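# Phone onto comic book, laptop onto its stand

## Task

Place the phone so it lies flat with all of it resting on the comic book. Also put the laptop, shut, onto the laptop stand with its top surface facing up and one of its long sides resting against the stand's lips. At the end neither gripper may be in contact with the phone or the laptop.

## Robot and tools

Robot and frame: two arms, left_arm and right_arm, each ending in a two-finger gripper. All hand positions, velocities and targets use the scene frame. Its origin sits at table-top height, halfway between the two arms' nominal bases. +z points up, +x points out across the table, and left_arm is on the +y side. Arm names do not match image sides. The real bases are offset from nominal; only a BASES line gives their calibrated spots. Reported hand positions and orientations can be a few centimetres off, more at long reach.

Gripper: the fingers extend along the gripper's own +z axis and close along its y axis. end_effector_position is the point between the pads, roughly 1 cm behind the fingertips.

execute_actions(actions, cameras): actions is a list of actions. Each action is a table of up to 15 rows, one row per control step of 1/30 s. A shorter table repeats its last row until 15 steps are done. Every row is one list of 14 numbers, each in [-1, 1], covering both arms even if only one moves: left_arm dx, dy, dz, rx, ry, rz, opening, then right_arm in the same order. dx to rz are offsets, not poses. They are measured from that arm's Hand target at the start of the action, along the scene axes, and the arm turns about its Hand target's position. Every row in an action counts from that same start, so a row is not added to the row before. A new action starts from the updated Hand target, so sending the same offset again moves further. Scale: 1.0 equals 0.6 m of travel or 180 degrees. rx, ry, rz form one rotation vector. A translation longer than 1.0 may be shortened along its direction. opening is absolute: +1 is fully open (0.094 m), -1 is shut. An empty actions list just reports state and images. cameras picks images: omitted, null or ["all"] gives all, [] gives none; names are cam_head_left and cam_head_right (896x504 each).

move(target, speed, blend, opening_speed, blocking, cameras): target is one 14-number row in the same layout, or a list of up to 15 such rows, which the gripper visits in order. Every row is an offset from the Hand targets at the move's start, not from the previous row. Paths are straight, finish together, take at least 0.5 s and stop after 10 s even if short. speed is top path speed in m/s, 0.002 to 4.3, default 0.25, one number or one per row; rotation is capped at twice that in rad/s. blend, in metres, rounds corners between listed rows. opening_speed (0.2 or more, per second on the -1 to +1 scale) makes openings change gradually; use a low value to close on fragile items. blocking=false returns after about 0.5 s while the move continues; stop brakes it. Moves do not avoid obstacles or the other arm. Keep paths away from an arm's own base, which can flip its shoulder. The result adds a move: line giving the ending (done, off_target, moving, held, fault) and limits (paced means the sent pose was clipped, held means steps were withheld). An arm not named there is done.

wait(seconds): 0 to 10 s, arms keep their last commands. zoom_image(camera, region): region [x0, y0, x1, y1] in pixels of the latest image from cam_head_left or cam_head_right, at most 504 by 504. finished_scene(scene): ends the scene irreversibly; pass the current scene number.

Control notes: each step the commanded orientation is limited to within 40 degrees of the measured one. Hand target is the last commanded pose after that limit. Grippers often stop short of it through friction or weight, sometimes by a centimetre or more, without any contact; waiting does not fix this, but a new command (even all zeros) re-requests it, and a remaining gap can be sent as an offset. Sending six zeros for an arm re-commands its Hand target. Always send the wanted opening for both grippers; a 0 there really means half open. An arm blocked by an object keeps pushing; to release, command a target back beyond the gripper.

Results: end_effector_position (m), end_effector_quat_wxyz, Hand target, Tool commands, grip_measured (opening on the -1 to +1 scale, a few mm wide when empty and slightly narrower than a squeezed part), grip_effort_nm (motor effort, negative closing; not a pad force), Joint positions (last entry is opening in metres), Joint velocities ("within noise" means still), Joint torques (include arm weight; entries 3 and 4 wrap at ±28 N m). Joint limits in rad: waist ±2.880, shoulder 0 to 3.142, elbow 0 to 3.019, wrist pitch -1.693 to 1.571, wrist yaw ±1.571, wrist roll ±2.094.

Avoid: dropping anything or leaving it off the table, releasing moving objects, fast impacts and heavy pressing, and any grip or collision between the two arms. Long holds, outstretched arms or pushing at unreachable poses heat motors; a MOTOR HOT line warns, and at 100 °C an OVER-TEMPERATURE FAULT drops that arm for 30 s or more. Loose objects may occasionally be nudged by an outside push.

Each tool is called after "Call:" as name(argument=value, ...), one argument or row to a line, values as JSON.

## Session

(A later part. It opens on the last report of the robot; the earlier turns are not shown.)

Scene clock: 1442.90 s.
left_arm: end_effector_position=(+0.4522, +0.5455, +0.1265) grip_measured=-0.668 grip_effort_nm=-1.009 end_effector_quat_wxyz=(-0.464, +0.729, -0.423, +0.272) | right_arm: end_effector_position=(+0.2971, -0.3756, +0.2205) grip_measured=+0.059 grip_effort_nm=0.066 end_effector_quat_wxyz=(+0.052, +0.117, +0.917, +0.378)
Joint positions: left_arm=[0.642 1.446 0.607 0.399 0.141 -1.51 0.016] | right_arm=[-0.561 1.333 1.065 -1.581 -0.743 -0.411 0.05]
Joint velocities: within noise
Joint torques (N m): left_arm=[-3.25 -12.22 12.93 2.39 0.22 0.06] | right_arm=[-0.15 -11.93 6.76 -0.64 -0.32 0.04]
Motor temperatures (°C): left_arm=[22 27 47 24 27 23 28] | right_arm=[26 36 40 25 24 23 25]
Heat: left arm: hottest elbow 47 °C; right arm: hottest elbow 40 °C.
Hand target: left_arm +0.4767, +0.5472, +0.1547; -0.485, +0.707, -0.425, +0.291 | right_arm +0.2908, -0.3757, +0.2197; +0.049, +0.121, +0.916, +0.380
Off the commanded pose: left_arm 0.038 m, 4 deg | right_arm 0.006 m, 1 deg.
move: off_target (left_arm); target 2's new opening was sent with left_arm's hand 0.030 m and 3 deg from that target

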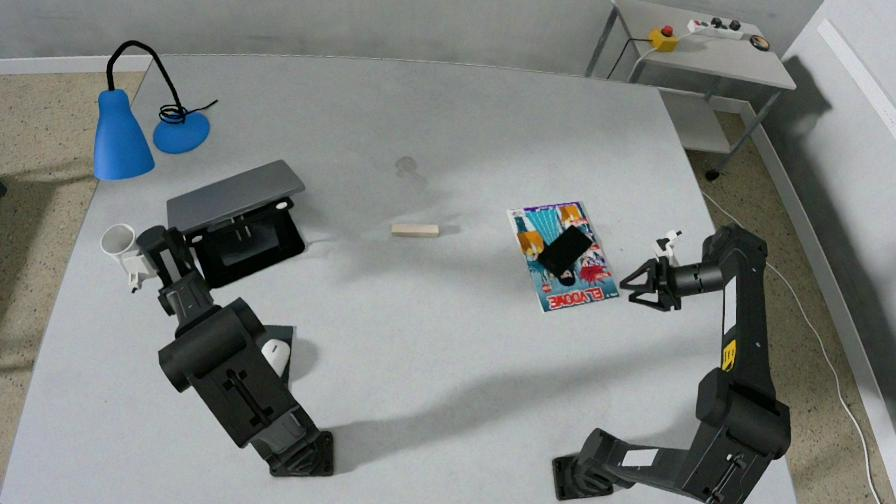

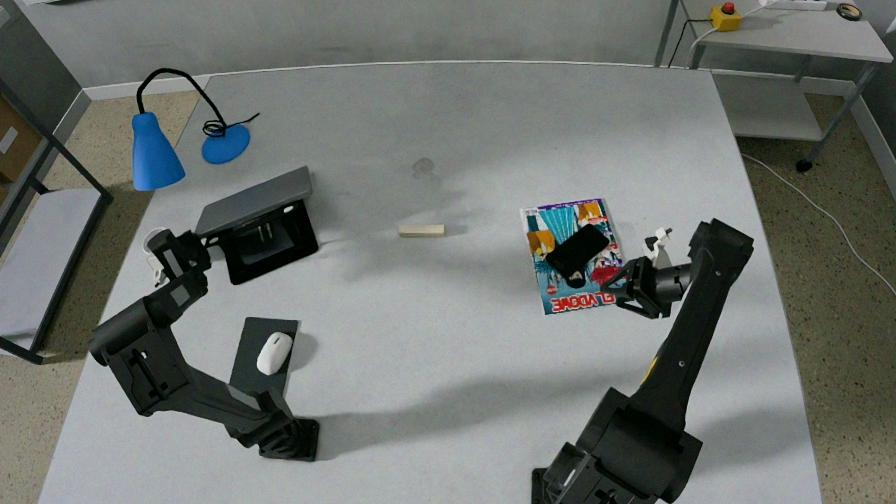

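Call:
move(
  target=[-0.09,-0.03,0.0,0,0,0,-0.95,0,0,0,0,0,0,0.06],
  speed=0.05,
)

Call:
zoom_image(
  camera="cam_head_left",
  region=[110, 160, 310, 300],
)

Call:
zoom_image(
  camera="cam_head_right",
  region=[130, 160, 330, 300],
)

Scene clock: 1449.13 s.
left_arm: end_effector_position=(+0.4286, +0.5234, +0.1287) grip_measured=-0.672 grip_effort_nm=-1.009 end_effector_quat_wxyz=(-0.459, +0.722, -0.432, +0.285) | right_arm: end_effector_position=(+0.2971, -0.3756, +0.2205) grip_measured=+0.059 grip_effort_nm=0.071 end_effector_quat_wxyz=(+0.052, +0.117, +0.917, +0.378)
Joint positions: left_arm=[0.652 1.361 0.526 0.399 0.186 -1.5 0.015] | right_arm=[-0.561 1.333 1.065 -1.581 -0.743 -0.411 0.05]
Joint velocities: within noise
Joint torques (N m): left_arm=[0.32 -14.62 8.39 2.29 0.33 0.12] | right_arm=[-0.21 -11.87 6.76 -0.61 -0.32 0.04]
Motor temperatures (°C): left_arm=[22 27 46 24 27 23 28] | right_arm=[26 36 40 25 24 23 25]
Heat: left arm: hottest elbow 46 °C; right arm: hottest elbow 40 °C.
Hand target: left_arm +0.4227, +0.5292, +0.1549; -0.485, +0.707, -0.425, +0.291 | right_arm +0.2908, -0.3757, +0.2197; +0.049, +0.121, +0.916, +0.380
Off the commanded pose: left_arm 0.027 m, 4 deg | right_arm 0.006 m, 1 deg.
move: off_target (left_arm)

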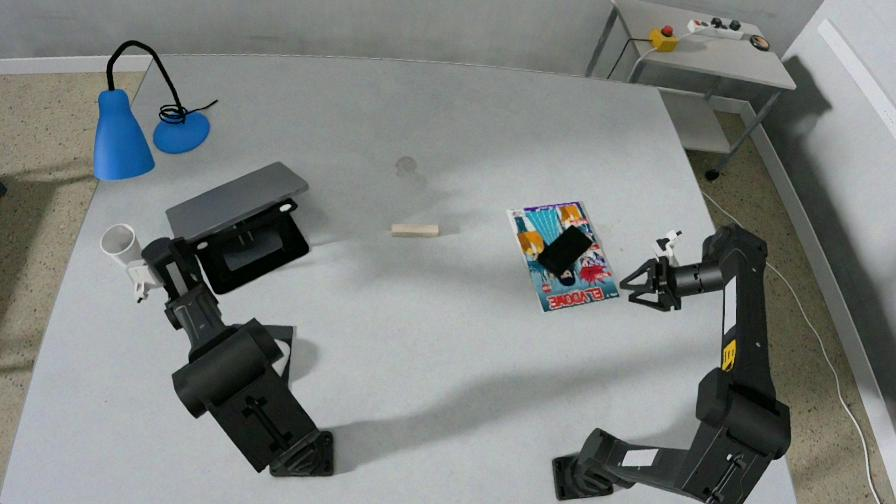

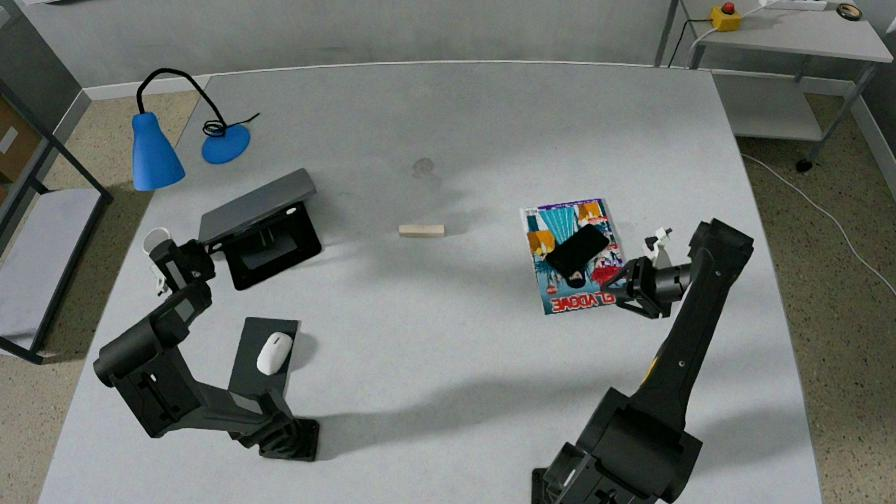

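Scaled by 2.520.

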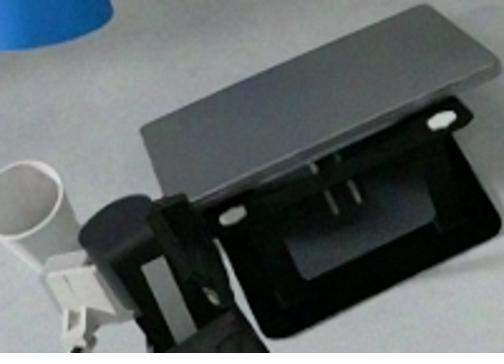

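Scaled by 2.520.

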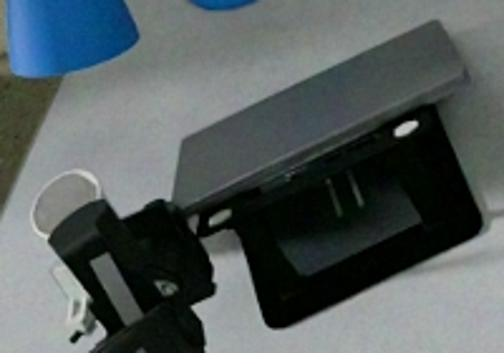

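Call:
move(
  target=[0.0,0.0,0.05,0,0,0,-0.95,0,0,0,0,0,0,0.06],
  speed=0.05,
)

Call:
zoom_image(
  camera="cam_head_left",
  region=[110, 160, 310, 300],
)

Call:
zoom_image(
  camera="cam_head_right",
  region=[130, 160, 330, 300],
)

Scene clock: 1460.80 s.
left_arm: end_effector_position=(+0.4189, +0.5146, +0.1360) grip_measured=-0.675 grip_effort_nm=-1.009 end_effector_quat_wxyz=(-0.441, +0.731, -0.441, +0.277) | right_arm: end_effector_position=(+0.2971, -0.3756, +0.2205) grip_measured=+0.059 grip_effort_nm=0.061 end_effector_quat_wxyz=(+0.052, +0.117, +0.917, +0.378)
Joint positions: left_arm=[0.652 1.289 0.526 0.28 0.19 -1.49 0.015] | right_arm=[-0.561 1.333 1.065 -1.581 -0.743 -0.411 0.05]
Joint velocities: within noise
Joint torques (N m): left_arm=[-0.15 -14.51 12 2.24 0.26 0.06] | right_arm=[-0.32 -11.81 6.78 -0.64 -0.32 0.04]
Motor temperatures (°C): left_arm=[22 27 44 24 27 23 29] | right_arm=[26 36 40 25 24 23 25]
Heat: left arm: hottest elbow 44 °C; right arm: hottest elbow 40 °C.
Hand target: left_arm +0.4228, +0.5292, +0.1849; -0.485, +0.707, -0.425, +0.291 | right_arm +0.2908, -0.3757, +0.2197; +0.049, +0.121, +0.916, +0.380
Off the commanded pose: left_arm 0.051 m, 6 deg | right_arm 0.006 m, 1 deg.
move: off_target (left_arm)

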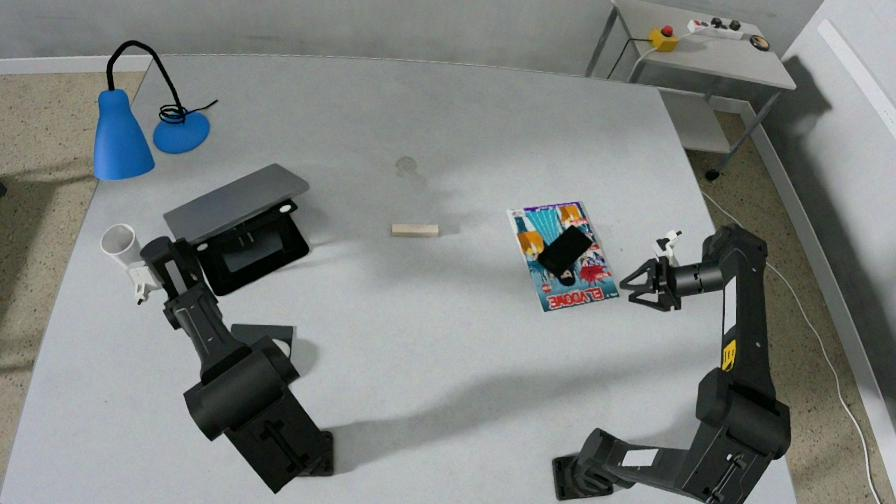

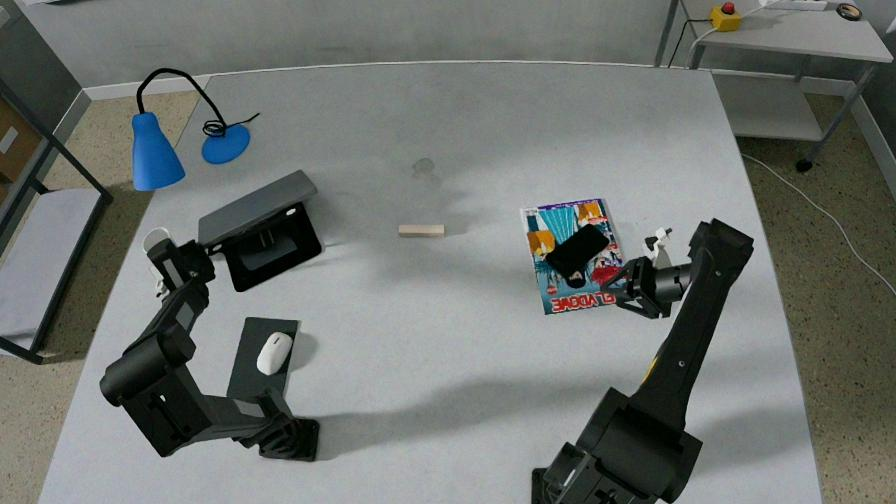

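Scaled by 2.520.

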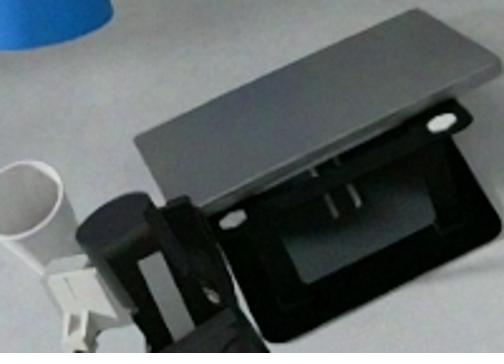

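Scaled by 2.520.

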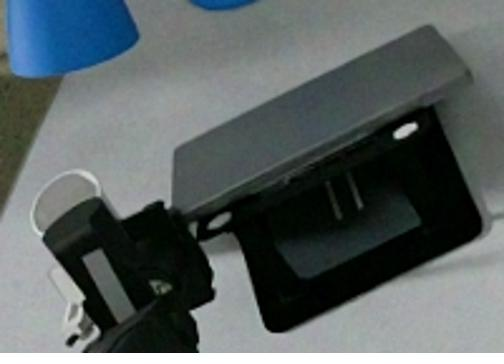

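Call:
move(
  target=[-0.075,-0.045,0.01,0,0,0.045,-0.95,0,0,0,0,0,0,0.06],
  speed=0.05,
)

Call:
zoom_image(
  camera="cam_head_left",
  region=[110, 160, 310, 300],
)

Call:
zoom_image(
  camera="cam_head_right",
  region=[130, 160, 330, 300],
)

Scene clock: 1471.43 s.
left_arm: end_effector_position=(+0.3700, +0.4992, +0.1452) grip_measured=-0.675 grip_effort_nm=-1.009 end_effector_quat_wxyz=(-0.464, +0.759, -0.395, +0.230) | right_arm: end_effector_position=(+0.2971, -0.3756, +0.2205) grip_measured=+0.059 grip_effort_nm=0.066 end_effector_quat_wxyz=(+0.052, +0.117, +0.917, +0.378)
Joint positions: left_arm=[0.63 1.098 0.421 0.195 0.026 -1.537 0.015] | right_arm=[-0.561 1.333 1.065 -1.581 -0.743 -0.411 0.05]
Joint velocities: within noise
Joint torques (N m): left_arm=[-1.9 -11.75 11.7 2.51 -0.21 -0.22] | right_arm=[-0.26 -11.87 6.76 -0.62 -0.32 0.03]
Motor temperatures (°C): left_arm=[22 28 44 24 27 23 29] | right_arm=[26 36 40 25 24 23 25]
Heat: left arm: hottest elbow 44 °C; right arm: hottest elbow 40 °C.
Hand target: left_arm +0.3777, +0.5022, +0.1909; -0.504, +0.735, -0.373, +0.256 | right_arm +0.2908, -0.3757, +0.2197; +0.049, +0.121, +0.916, +0.380
Off the commanded pose: left_arm 0.046 m, 7 deg | right_arm 0.006 m, 1 deg.
move: off_target (left_arm)

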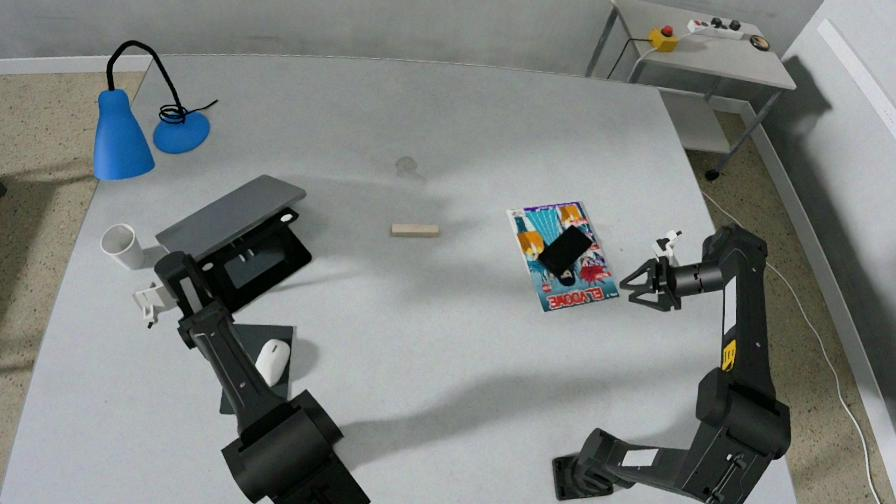

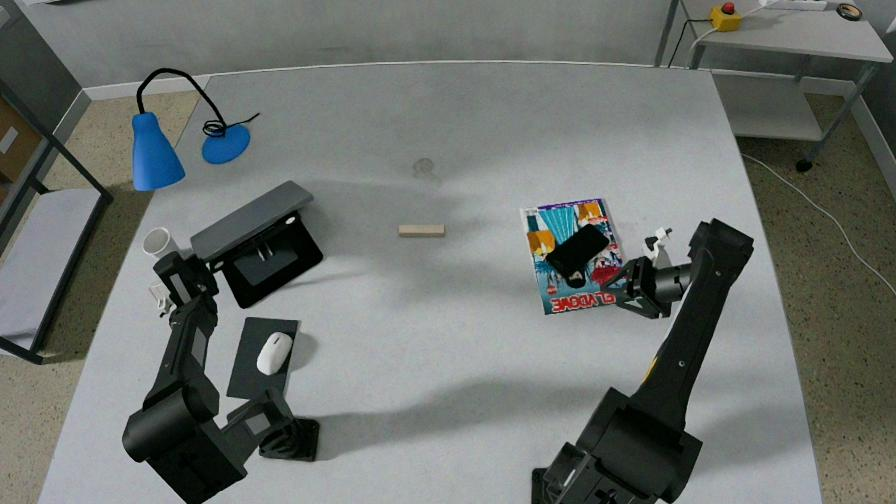

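Scaled by 2.520.

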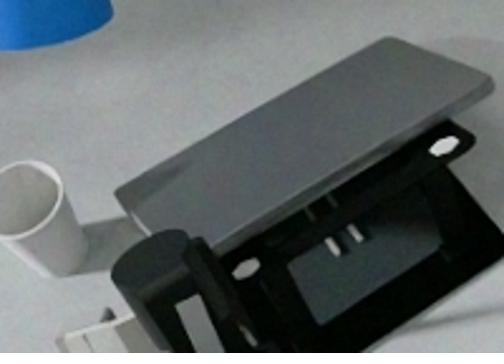

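Scaled by 2.520.

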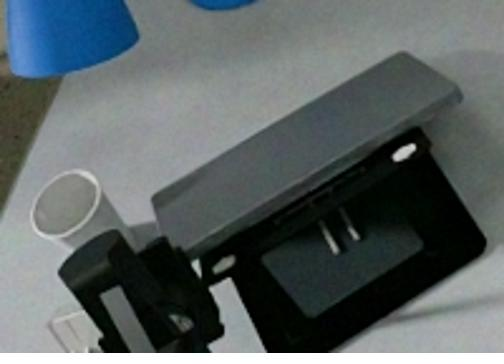

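Call:
move(
  target=[
    [0.04,0.033,0.01,0,0,0,-0.95,0,0,0,0,0,0,0.06],
    [0.055,0.045,-0.04,0,0,0,-0.95,0,0,0,0,0,0,0.06],
  ],
  speed=0.05,
)

Call:
zoom_image(
  camera="cam_head_left",
  region=[110, 160, 310, 300],
)

Call:
zoom_image(
  camera="cam_head_right",
  region=[130, 160, 330, 300],
)

Scene clock: 1508.80 s.
left_arm: end_effector_position=(+0.3768, +0.5130, +0.1263) grip_measured=-0.675 grip_effort_nm=-1.009 end_effector_quat_wxyz=(-0.469, +0.763, -0.382, +0.227) | right_arm: end_effector_position=(+0.2971, -0.3756, +0.2205) grip_measured=+0.059 grip_effort_nm=0.066 end_effector_quat_wxyz=(+0.052, +0.117, +0.917, +0.378)
Joint positions: left_arm=[0.639 1.205 0.421 0.311 0.01 -1.551 0.015] | right_arm=[-0.561 1.333 1.065 -1.581 -0.743 -0.411 0.05]
Joint velocities: within noise
Joint torques (N m): left_arm=[-2.02 -7.18 16.16 3.22 0.49 -0.01] | right_arm=[-0.21 -11.87 6.78 -0.62 -0.32 0.04]
Motor temperatures (°C): left_arm=[22 28 45 24 27 24 29] | right_arm=[26 36 40 25 24 23 25]
Heat: left arm: hottest elbow 45 °C; right arm: hottest elbow 40 °C.
Hand target: left_arm +0.4107, +0.5292, +0.1668; -0.504, +0.735, -0.374, +0.256 | right_arm +0.2908, -0.3757, +0.2197; +0.049, +0.121, +0.916, +0.380
Off the commanded pose: left_arm 0.055 m, 6 deg | right_arm 0.006 m, 1 deg.
move: off_target (left_arm)

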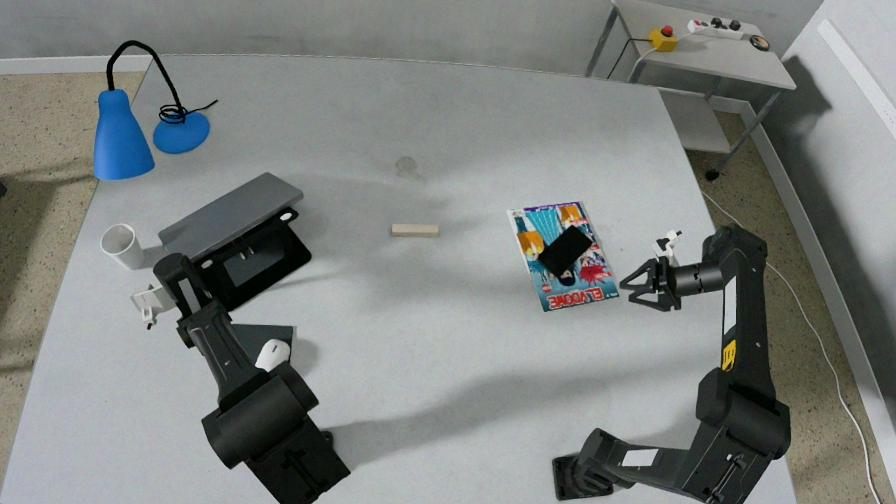

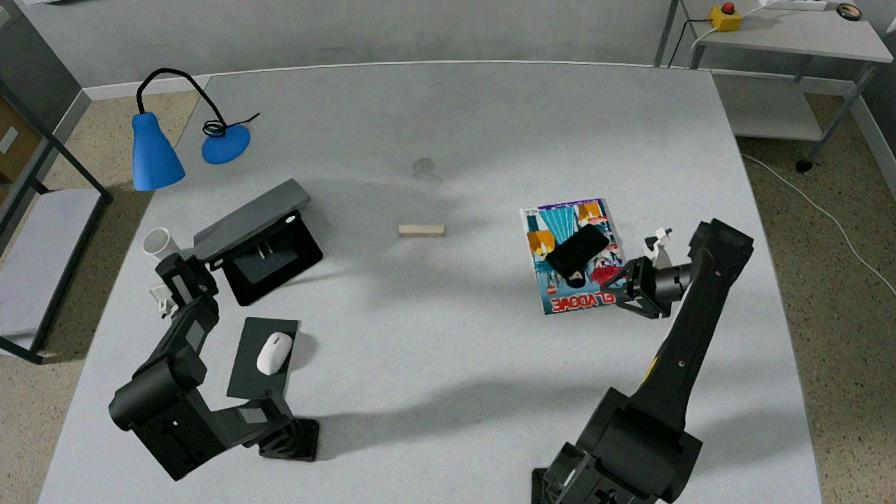

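Scaled by 2.520.

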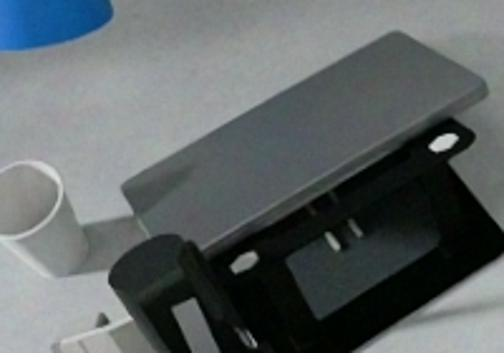

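Scaled by 2.520.

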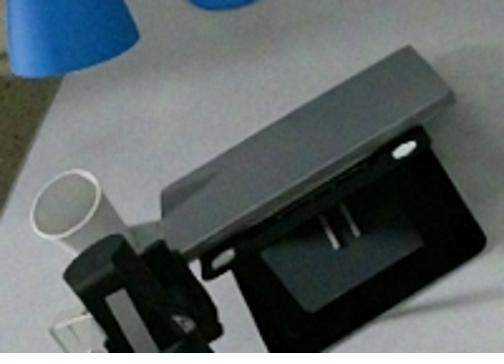

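Call:
move(
  target=[
    [-0.04,-0.02,-0.045,0,0,0,-0.95,0,0,0,0,0,0,0.06],
    [-0.04,-0.02,-0.045,0,0,0,-0.2,0,0,0,0,0,0,0.06],
  ],
  speed=0.05,
  opening_speed=0.3,
)

Call:
zoom_image(
  camera="cam_head_left",
  region=[110, 160, 310, 300],
)

Call:
zoom_image(
  camera="cam_head_right",
  region=[130, 160, 330, 300],
)

Scene clock: 1544.40 s.
left_arm: end_effector_position=(+0.3804, +0.5156, +0.1309) grip_measured=-0.203 grip_effort_nm=0.129 end_effector_quat_wxyz=(-0.494, +0.744, -0.375, +0.248) | right_arm: end_effector_position=(+0.2971, -0.3756, +0.2205) grip_measured=+0.059 grip_effort_nm=0.066 end_effector_quat_wxyz=(+0.052, +0.117, +0.917, +0.378)
Joint positions: left_arm=[0.649 1.235 0.398 0.438 0.036 -1.554 0.037] | right_arm=[-0.561 1.333 1.065 -1.581 -0.743 -0.411 0.05]
Joint velocities: within noise
Joint torques (N m): left_arm=[-1.96 -7.82 9.58 2.65 0.06 0.05] | right_arm=[-0.21 -11.81 6.76 -0.64 -0.32 0.04]
Motor temperatures (°C): left_arm=[22 28 48 25 27 23 29] | right_arm=[26 36 40 25 24 23 25]
Heat: left arm: hottest elbow 48 °C; right arm: hottest elbow 40 °C.
Hand target: left_arm +0.3867, +0.5173, +0.1399; -0.504, +0.735, -0.373, +0.256 | right_arm +0.2908, -0.3757, +0.2197; +0.049, +0.121, +0.916, +0.380
Off the commanded pose: left_arm 0.011 m, 2 deg | right_arm 0.006 m, 1 deg.
move: off_target (left_arm); target 2's new opening was sent with left_arm's hand 0.018 m and 4 deg from that target

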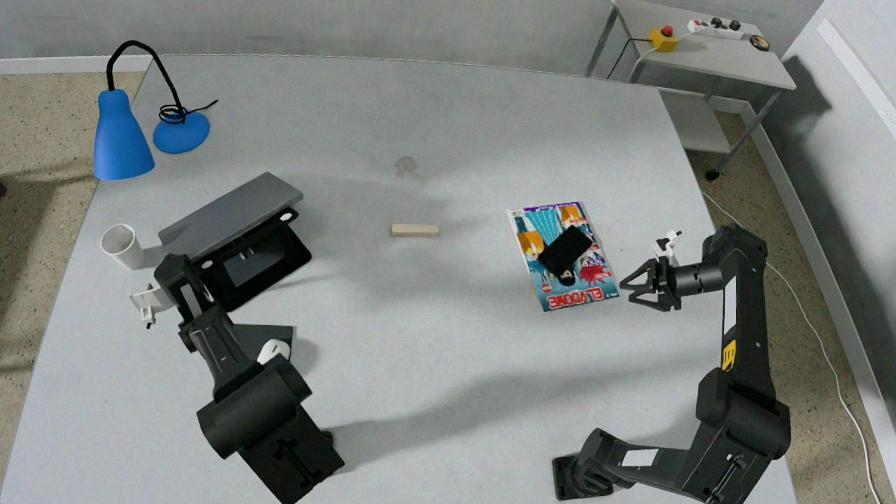

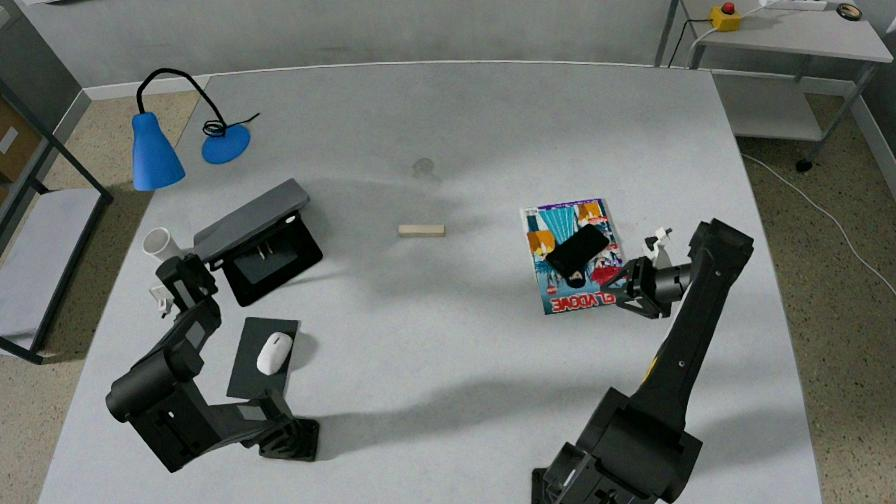

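Scaled by 2.520.

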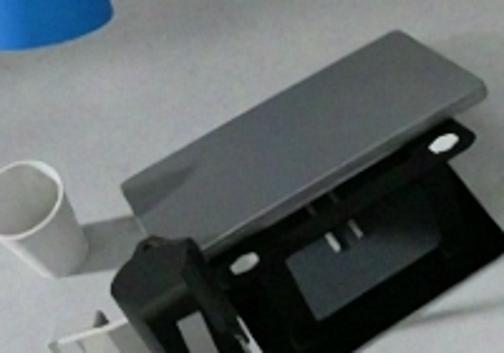

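Scaled by 2.520.

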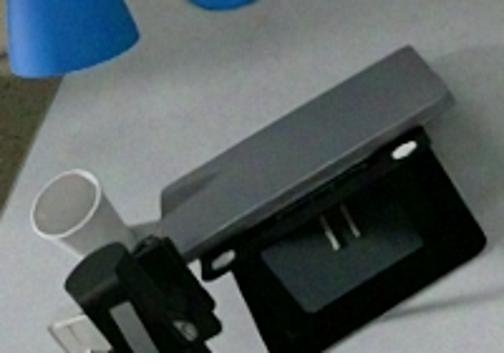

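Call:
move(
  target=[
    [-0.10,-0.08,0.06,0,0,0,-0.2,0,0,0,0,0,0,0.06],
    [-0.14,-0.3,0.2,0,0,0,-0.2,0,0,0,0,0,0,0.06],
  ],
  speed=[0.08,0.2],
)

Call:
zoom_image(
  camera="cam_head_left",
  region=[150, 160, 250, 260],
)

Call:
zoom_image(
  camera="cam_head_left",
  region=[220, 160, 320, 260],
)

Call:
zoom_image(
  camera="cam_head_right",
  region=[185, 170, 325, 310],
)

Scene clock: 1561.87 s.
left_arm: end_effector_position=(+0.2938, +0.3413, +0.2130) grip_measured=-0.202 grip_effort_nm=0.115 end_effector_quat_wxyz=(-0.491, +0.746, -0.391, +0.223) | right_arm: end_effector_position=(+0.2971, -0.3756, +0.2205) grip_measured=+0.059 grip_effort_nm=0.061 end_effector_quat_wxyz=(+0.052, +0.117, +0.917, +0.378)
Joint positions: left_arm=[-0.006 0.372 0.347 -0.495 -0.571 -1.815 0.037] | right_arm=[-0.561 1.333 1.065 -1.581 -0.743 -0.411 0.05]
Joint velocities: within noise
Joint torques (N m): left_arm=[-2.78 -0.73 19.48 1.13 -0.38 -0.03] | right_arm=[-0.21 -11.93 6.75 -0.62 -0.32 0.05]
Motor temperatures (°C): left_arm=[22 27 46 24 27 23 29] | right_arm=[26 36 40 25 24 23 25]
Heat: left arm: hottest elbow 46 °C; right arm: hottest elbow 40 °C.
Hand target: left_arm +0.3027, +0.3373, +0.2599; -0.504, +0.735, -0.373, +0.256 | right_arm +0.2908, -0.3757, +0.2197; +0.049, +0.121, +0.916, +0.380
Off the commanded pose: left_arm 0.048 m, 5 deg | right_arm 0.006 m, 1 deg.
move: off_target (left_arm)

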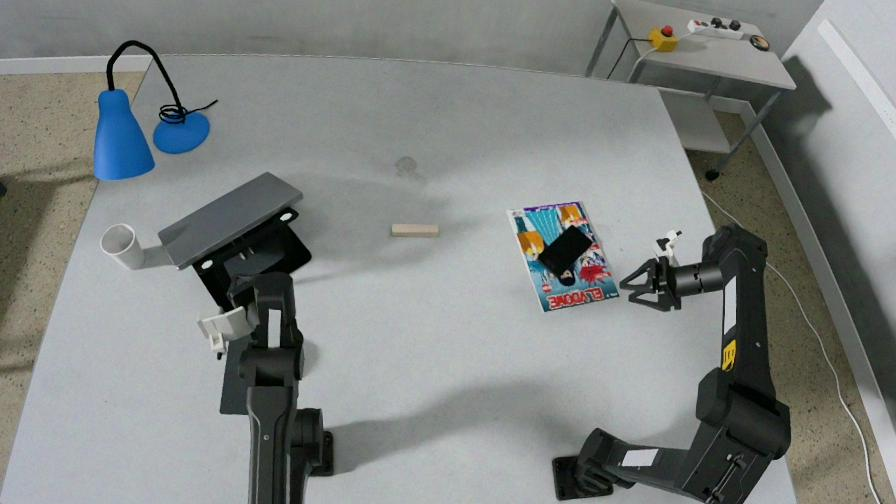

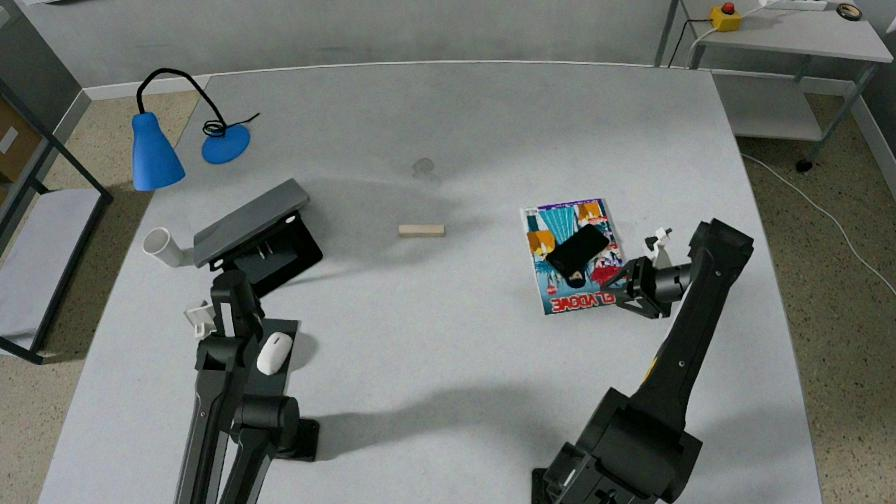

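Scaled by 5.040.

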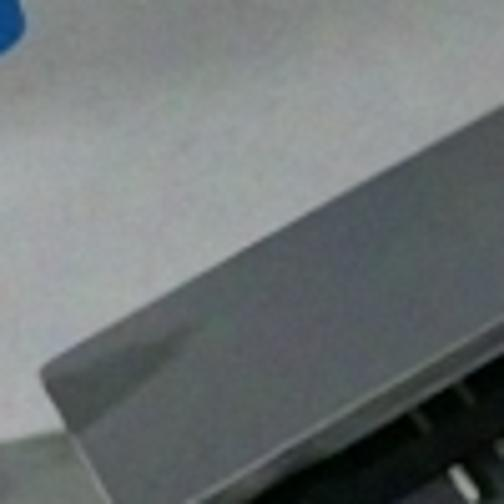

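Scaled by 5.040.

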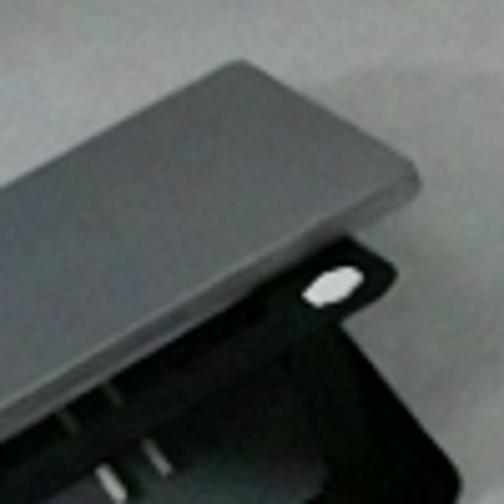

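Scaled by 3.600.

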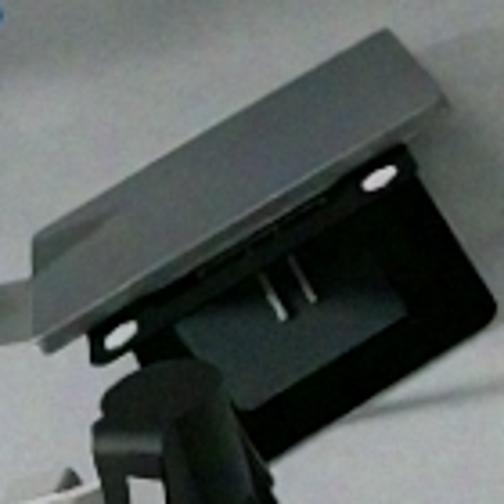

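Call:
zoom_image(
  camera="cam_head_left",
  region=[250, 130, 480, 290],
)

Call:
zoom_image(
  camera="cam_head_right",
  region=[260, 130, 490, 290],
)

Call:
zoom_image(
  camera="cam_head_left",
  region=[85, 190, 245, 310],
)

Scaled by 2.191.

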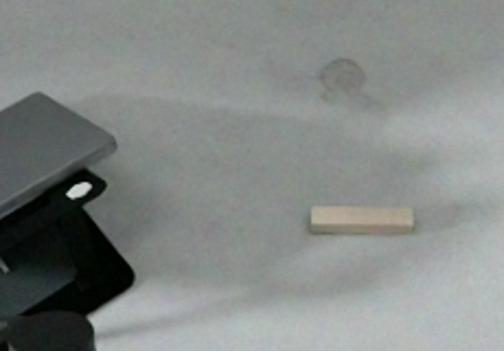

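Scaled by 2.191.

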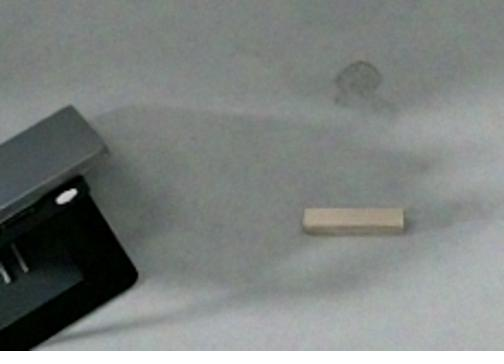

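Scaled by 3.150.

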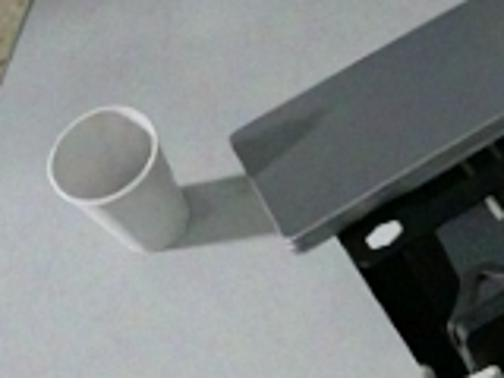

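Call:
move(
  target=[
    [0.045,0.23,-0.06,0,0,0,0.2,0,0,0,0,0,0,0.06],
    [0.055,0.235,-0.08,0,0,0,0.2,0,0,0,0,0,0,0.06],
  ],
  speed=[0.25,0.1],
)

Call:
zoom_image(
  camera="cam_head_left",
  region=[110, 180, 250, 320],
)

Call:
zoom_image(
  camera="cam_head_right",
  region=[130, 190, 270, 330],
)

Scene clock: 1602.33 s.
left_arm: end_effector_position=(+0.3260, +0.4642, +0.1842) grip_measured=+0.198 grip_effort_nm=0.129 end_effector_quat_wxyz=(-0.480, +0.749, -0.382, +0.250) | right_arm: end_effector_position=(+0.2971, -0.3756, +0.2205) grip_measured=+0.059 grip_effort_nm=0.066 end_effector_quat_wxyz=(+0.052, +0.117, +0.917, +0.378)
Joint positions: left_arm=[0.635 0.769 0.347 -0.005 0.041 -1.562 0.056] | right_arm=[-0.561 1.333 1.065 -1.581 -0.743 -0.411 0.05]
Joint velocities: within noise
Joint torques (N m): left_arm=[-0.15 -3.37 15.5 2.56 0.11 0.12] | right_arm=[-0.21 -11.87 6.76 -0.64 -0.32 0.04]
Motor temperatures (°C): left_arm=[22 27 51 24 27 23 28] | right_arm=[26 36 40 25 24 23 25]
Heat: left arm: hottest elbow 51 °C; right arm: hottest elbow 40 °C.
Hand target: left_arm +0.3358, +0.4782, +0.2119; -0.504, +0.735, -0.374, +0.256 | right_arm +0.2908, -0.3757, +0.2197; +0.049, +0.121, +0.916, +0.380
Off the commanded pose: left_arm 0.033 m, 3 deg | right_arm 0.006 m, 1 deg.
move: off_target (left_arm)

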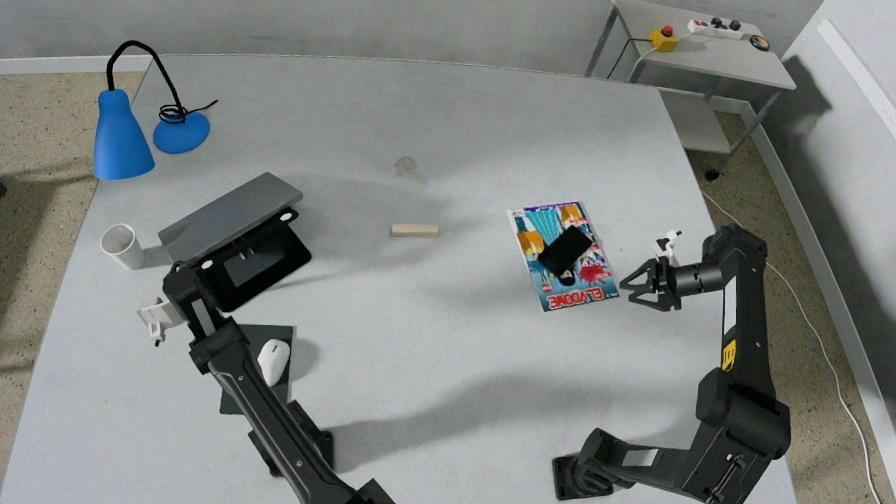

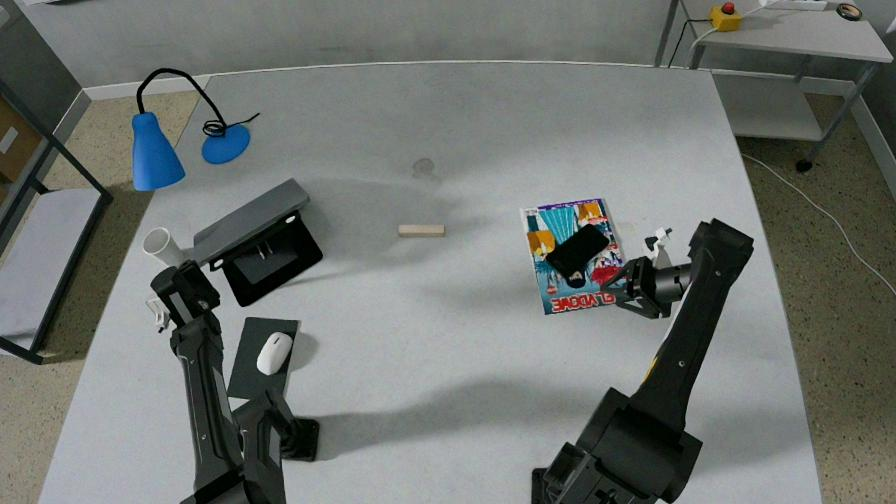

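Scaled by 3.600.

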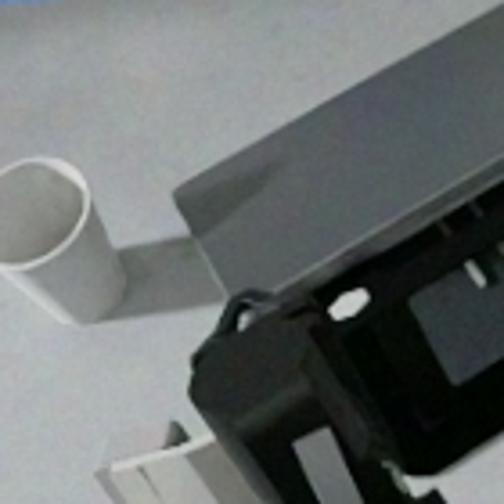

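Scaled by 3.600.

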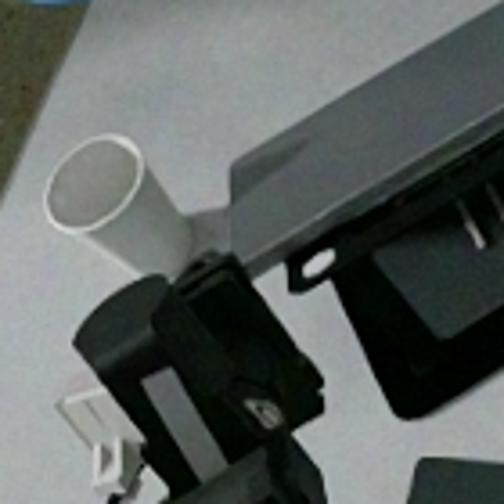

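Call:
move(
  target=[
    [0.122,0.087,-0.078,0,0,0,0.2,0,0,0,0,0,0,0.06],
    [0.122,0.087,-0.082,0,0,0,-0.95,0,0,0,0,0,0,0.06],
  ],
  speed=0.06,
  opening_speed=0.5,
)

Call:
zoom_image(
  camera="cam_head_left",
  region=[110, 160, 310, 300],
)

Call:
zoom_image(
  camera="cam_head_right",
  region=[130, 160, 330, 300],
)

Scene clock: 1610.93 s.
left_arm: end_effector_position=(+0.3860, +0.5159, +0.1248) grip_measured=-0.643 grip_effort_nm=-1.009 end_effector_quat_wxyz=(-0.471, +0.759, -0.381, +0.238) | right_arm: end_effector_position=(+0.2971, -0.3756, +0.2205) grip_measured=+0.059 grip_effort_nm=0.066 end_effector_quat_wxyz=(+0.052, +0.117, +0.917, +0.378)
Joint positions: left_arm=[0.638 1.244 0.434 0.35 0.026 -1.56 0.017] | right_arm=[-0.561 1.333 1.065 -1.581 -0.743 -0.411 0.05]
Joint velocities: within noise
Joint torques (N m): left_arm=[-1.85 -9.29 14.46 2.63 0.04 0.04] | right_arm=[-0.26 -11.81 6.76 -0.64 -0.32 0.04]
Motor temperatures (°C): left_arm=[22 27 50 24 27 23 28] | right_arm=[26 36 40 25 24 23 25]
Heat: left arm: hottest elbow 50 °C; right arm: hottest elbow 40 °C.
Hand target: left_arm +0.4089, +0.5305, +0.1625; -0.504, +0.735, -0.374, +0.256 | right_arm +0.2908, -0.3757, +0.2197; +0.049, +0.121, +0.916, +0.380
Off the commanded pose: left_arm 0.047 m, 5 deg | right_arm 0.006 m, 1 deg.
move: off_target (left_arm); target 2's new opening was sent with left_arm's hand 0.041 m and 4 deg from that target

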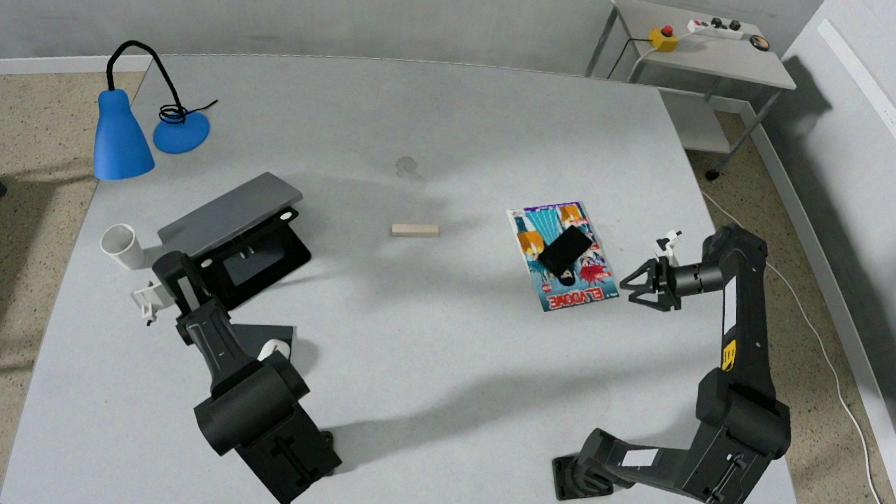

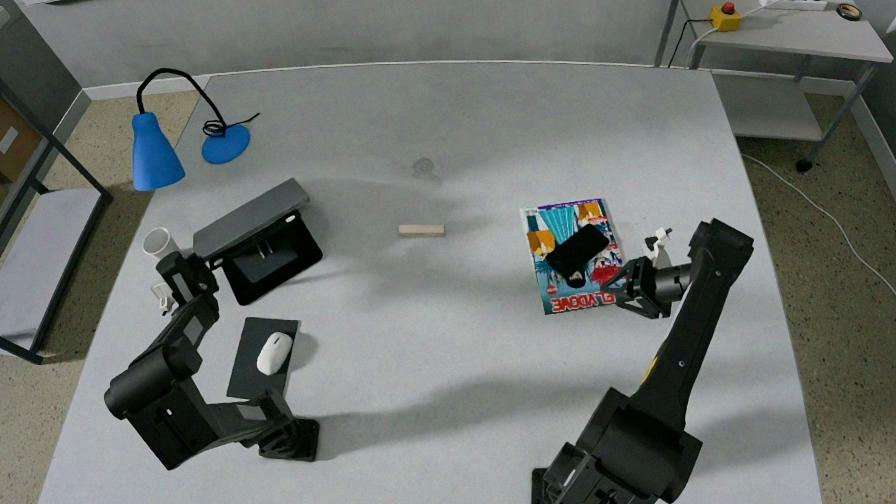

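Scaled by 2.520.

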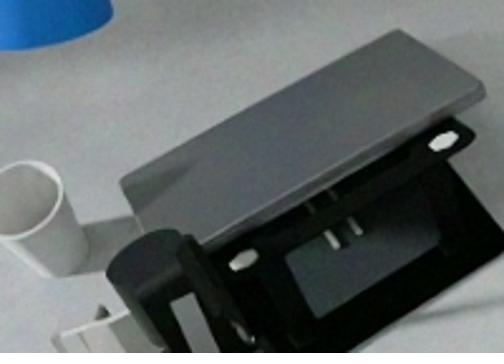

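Scaled by 2.520.

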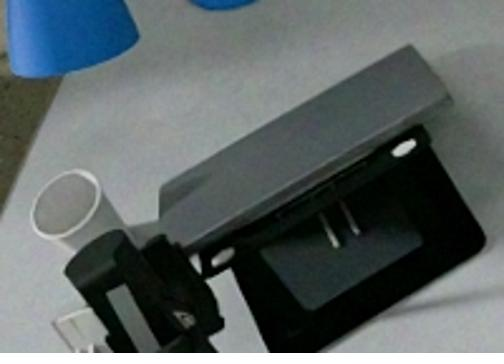

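Call:
move(
  target=[0.052,0.042,0.16,-0.062,0.078,0,-0.95,0,0,0,0,0,0,0.06],
  speed=0.08,
)

Call:
zoom_image(
  camera="cam_head_left",
  region=[110, 150, 310, 310],
)

Call:
zoom_image(
  camera="cam_head_right",
  region=[130, 150, 330, 310],
)

Scene clock: 1617.77 s.
left_arm: end_effector_position=(+0.4050, +0.5302, +0.1786) grip_measured=-0.648 grip_effort_nm=-1.009 end_effector_quat_wxyz=(-0.318, +0.835, -0.416, +0.168) | right_arm: end_effector_position=(+0.2971, -0.3756, +0.2205) grip_measured=+0.059 grip_effort_nm=0.061 end_effector_quat_wxyz=(+0.052, +0.117, +0.917, +0.378)
Joint positions: left_arm=[0.638 1.219 0.82 -0.437 0.029 -1.563 0.017] | right_arm=[-0.561 1.333 1.065 -1.581 -0.743 -0.411 0.05]
Joint velocities: within noise
Joint torques (N m): left_arm=[-1.44 -12.98 22.24 1.48 0.04 0.03] | right_arm=[-0.15 -11.87 6.76 -0.62 -0.32 0.04]
Motor temperatures (°C): left_arm=[22 27 51 24 27 23 28] | right_arm=[26 36 40 25 24 23 25]
Heat: left arm: hottest elbow 51 °C; right arm: hottest elbow 40 °C.
Hand target: left_arm +0.4401, +0.5557, +0.2588; -0.382, +0.806, -0.406, +0.200 | right_arm +0.2908, -0.3757, +0.2197; +0.049, +0.121, +0.916, +0.380
Off the commanded pose: left_arm 0.091 m, 9 deg | right_arm 0.006 m, 1 deg.
move: off_target (left_arm)

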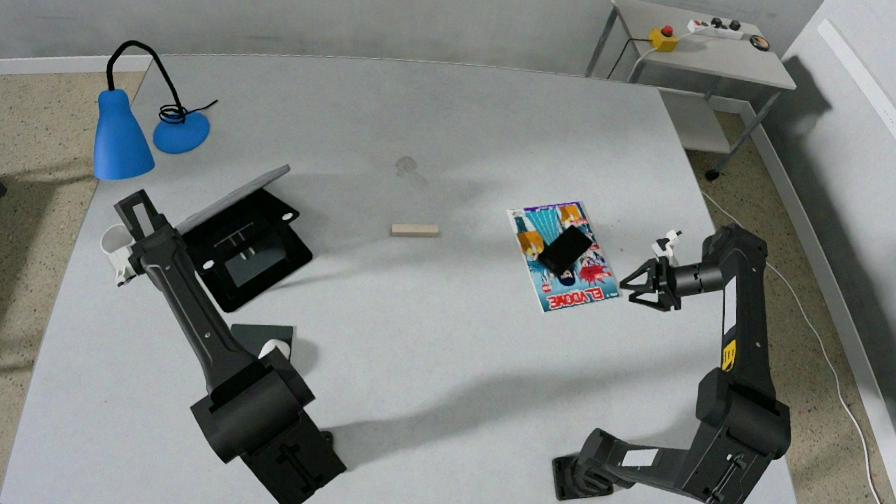

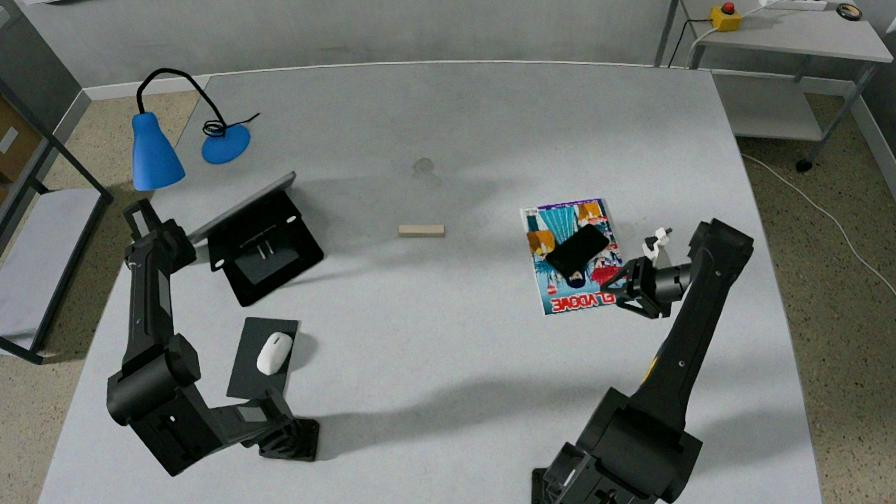

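Scaled by 2.520.

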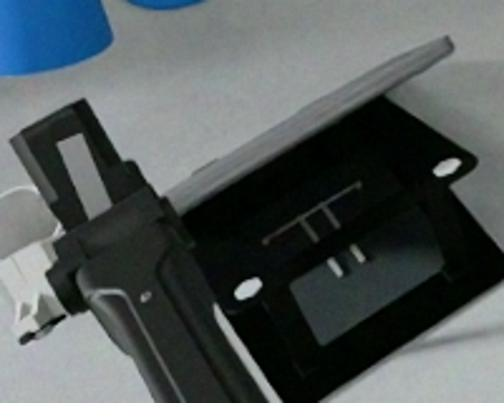

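Scaled by 2.520.

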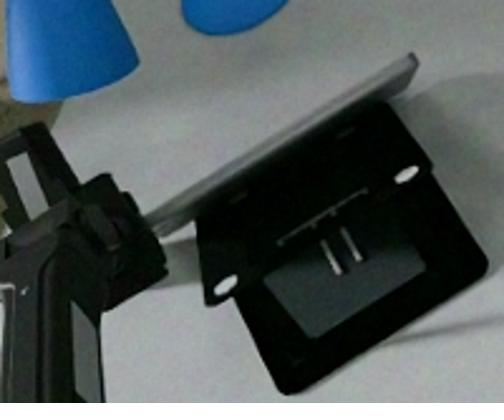

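Call:
zoom_image(
  camera="cam_head_left",
  region=[165, 155, 295, 285],
)

Call:
zoom_image(
  camera="cam_head_right",
  region=[180, 160, 310, 290],
)

Scaled by 3.877.

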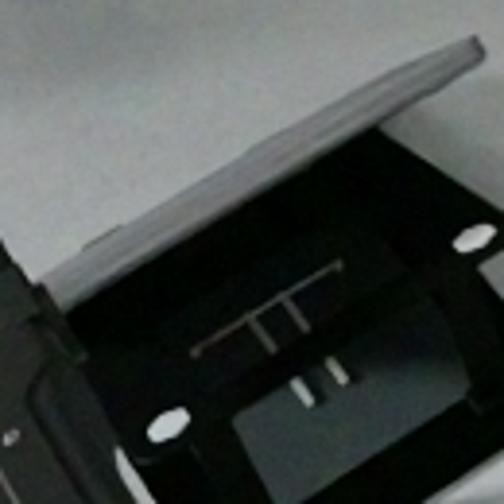

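Scaled by 3.877.

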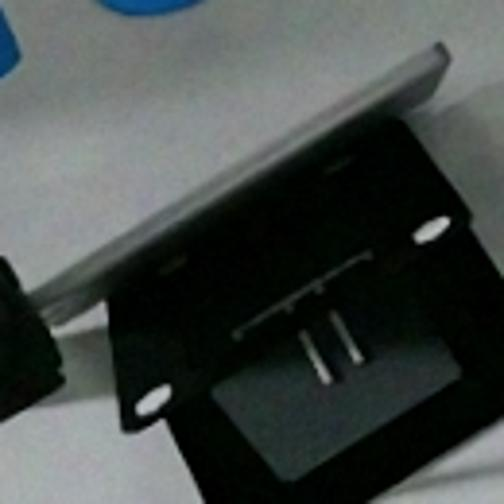

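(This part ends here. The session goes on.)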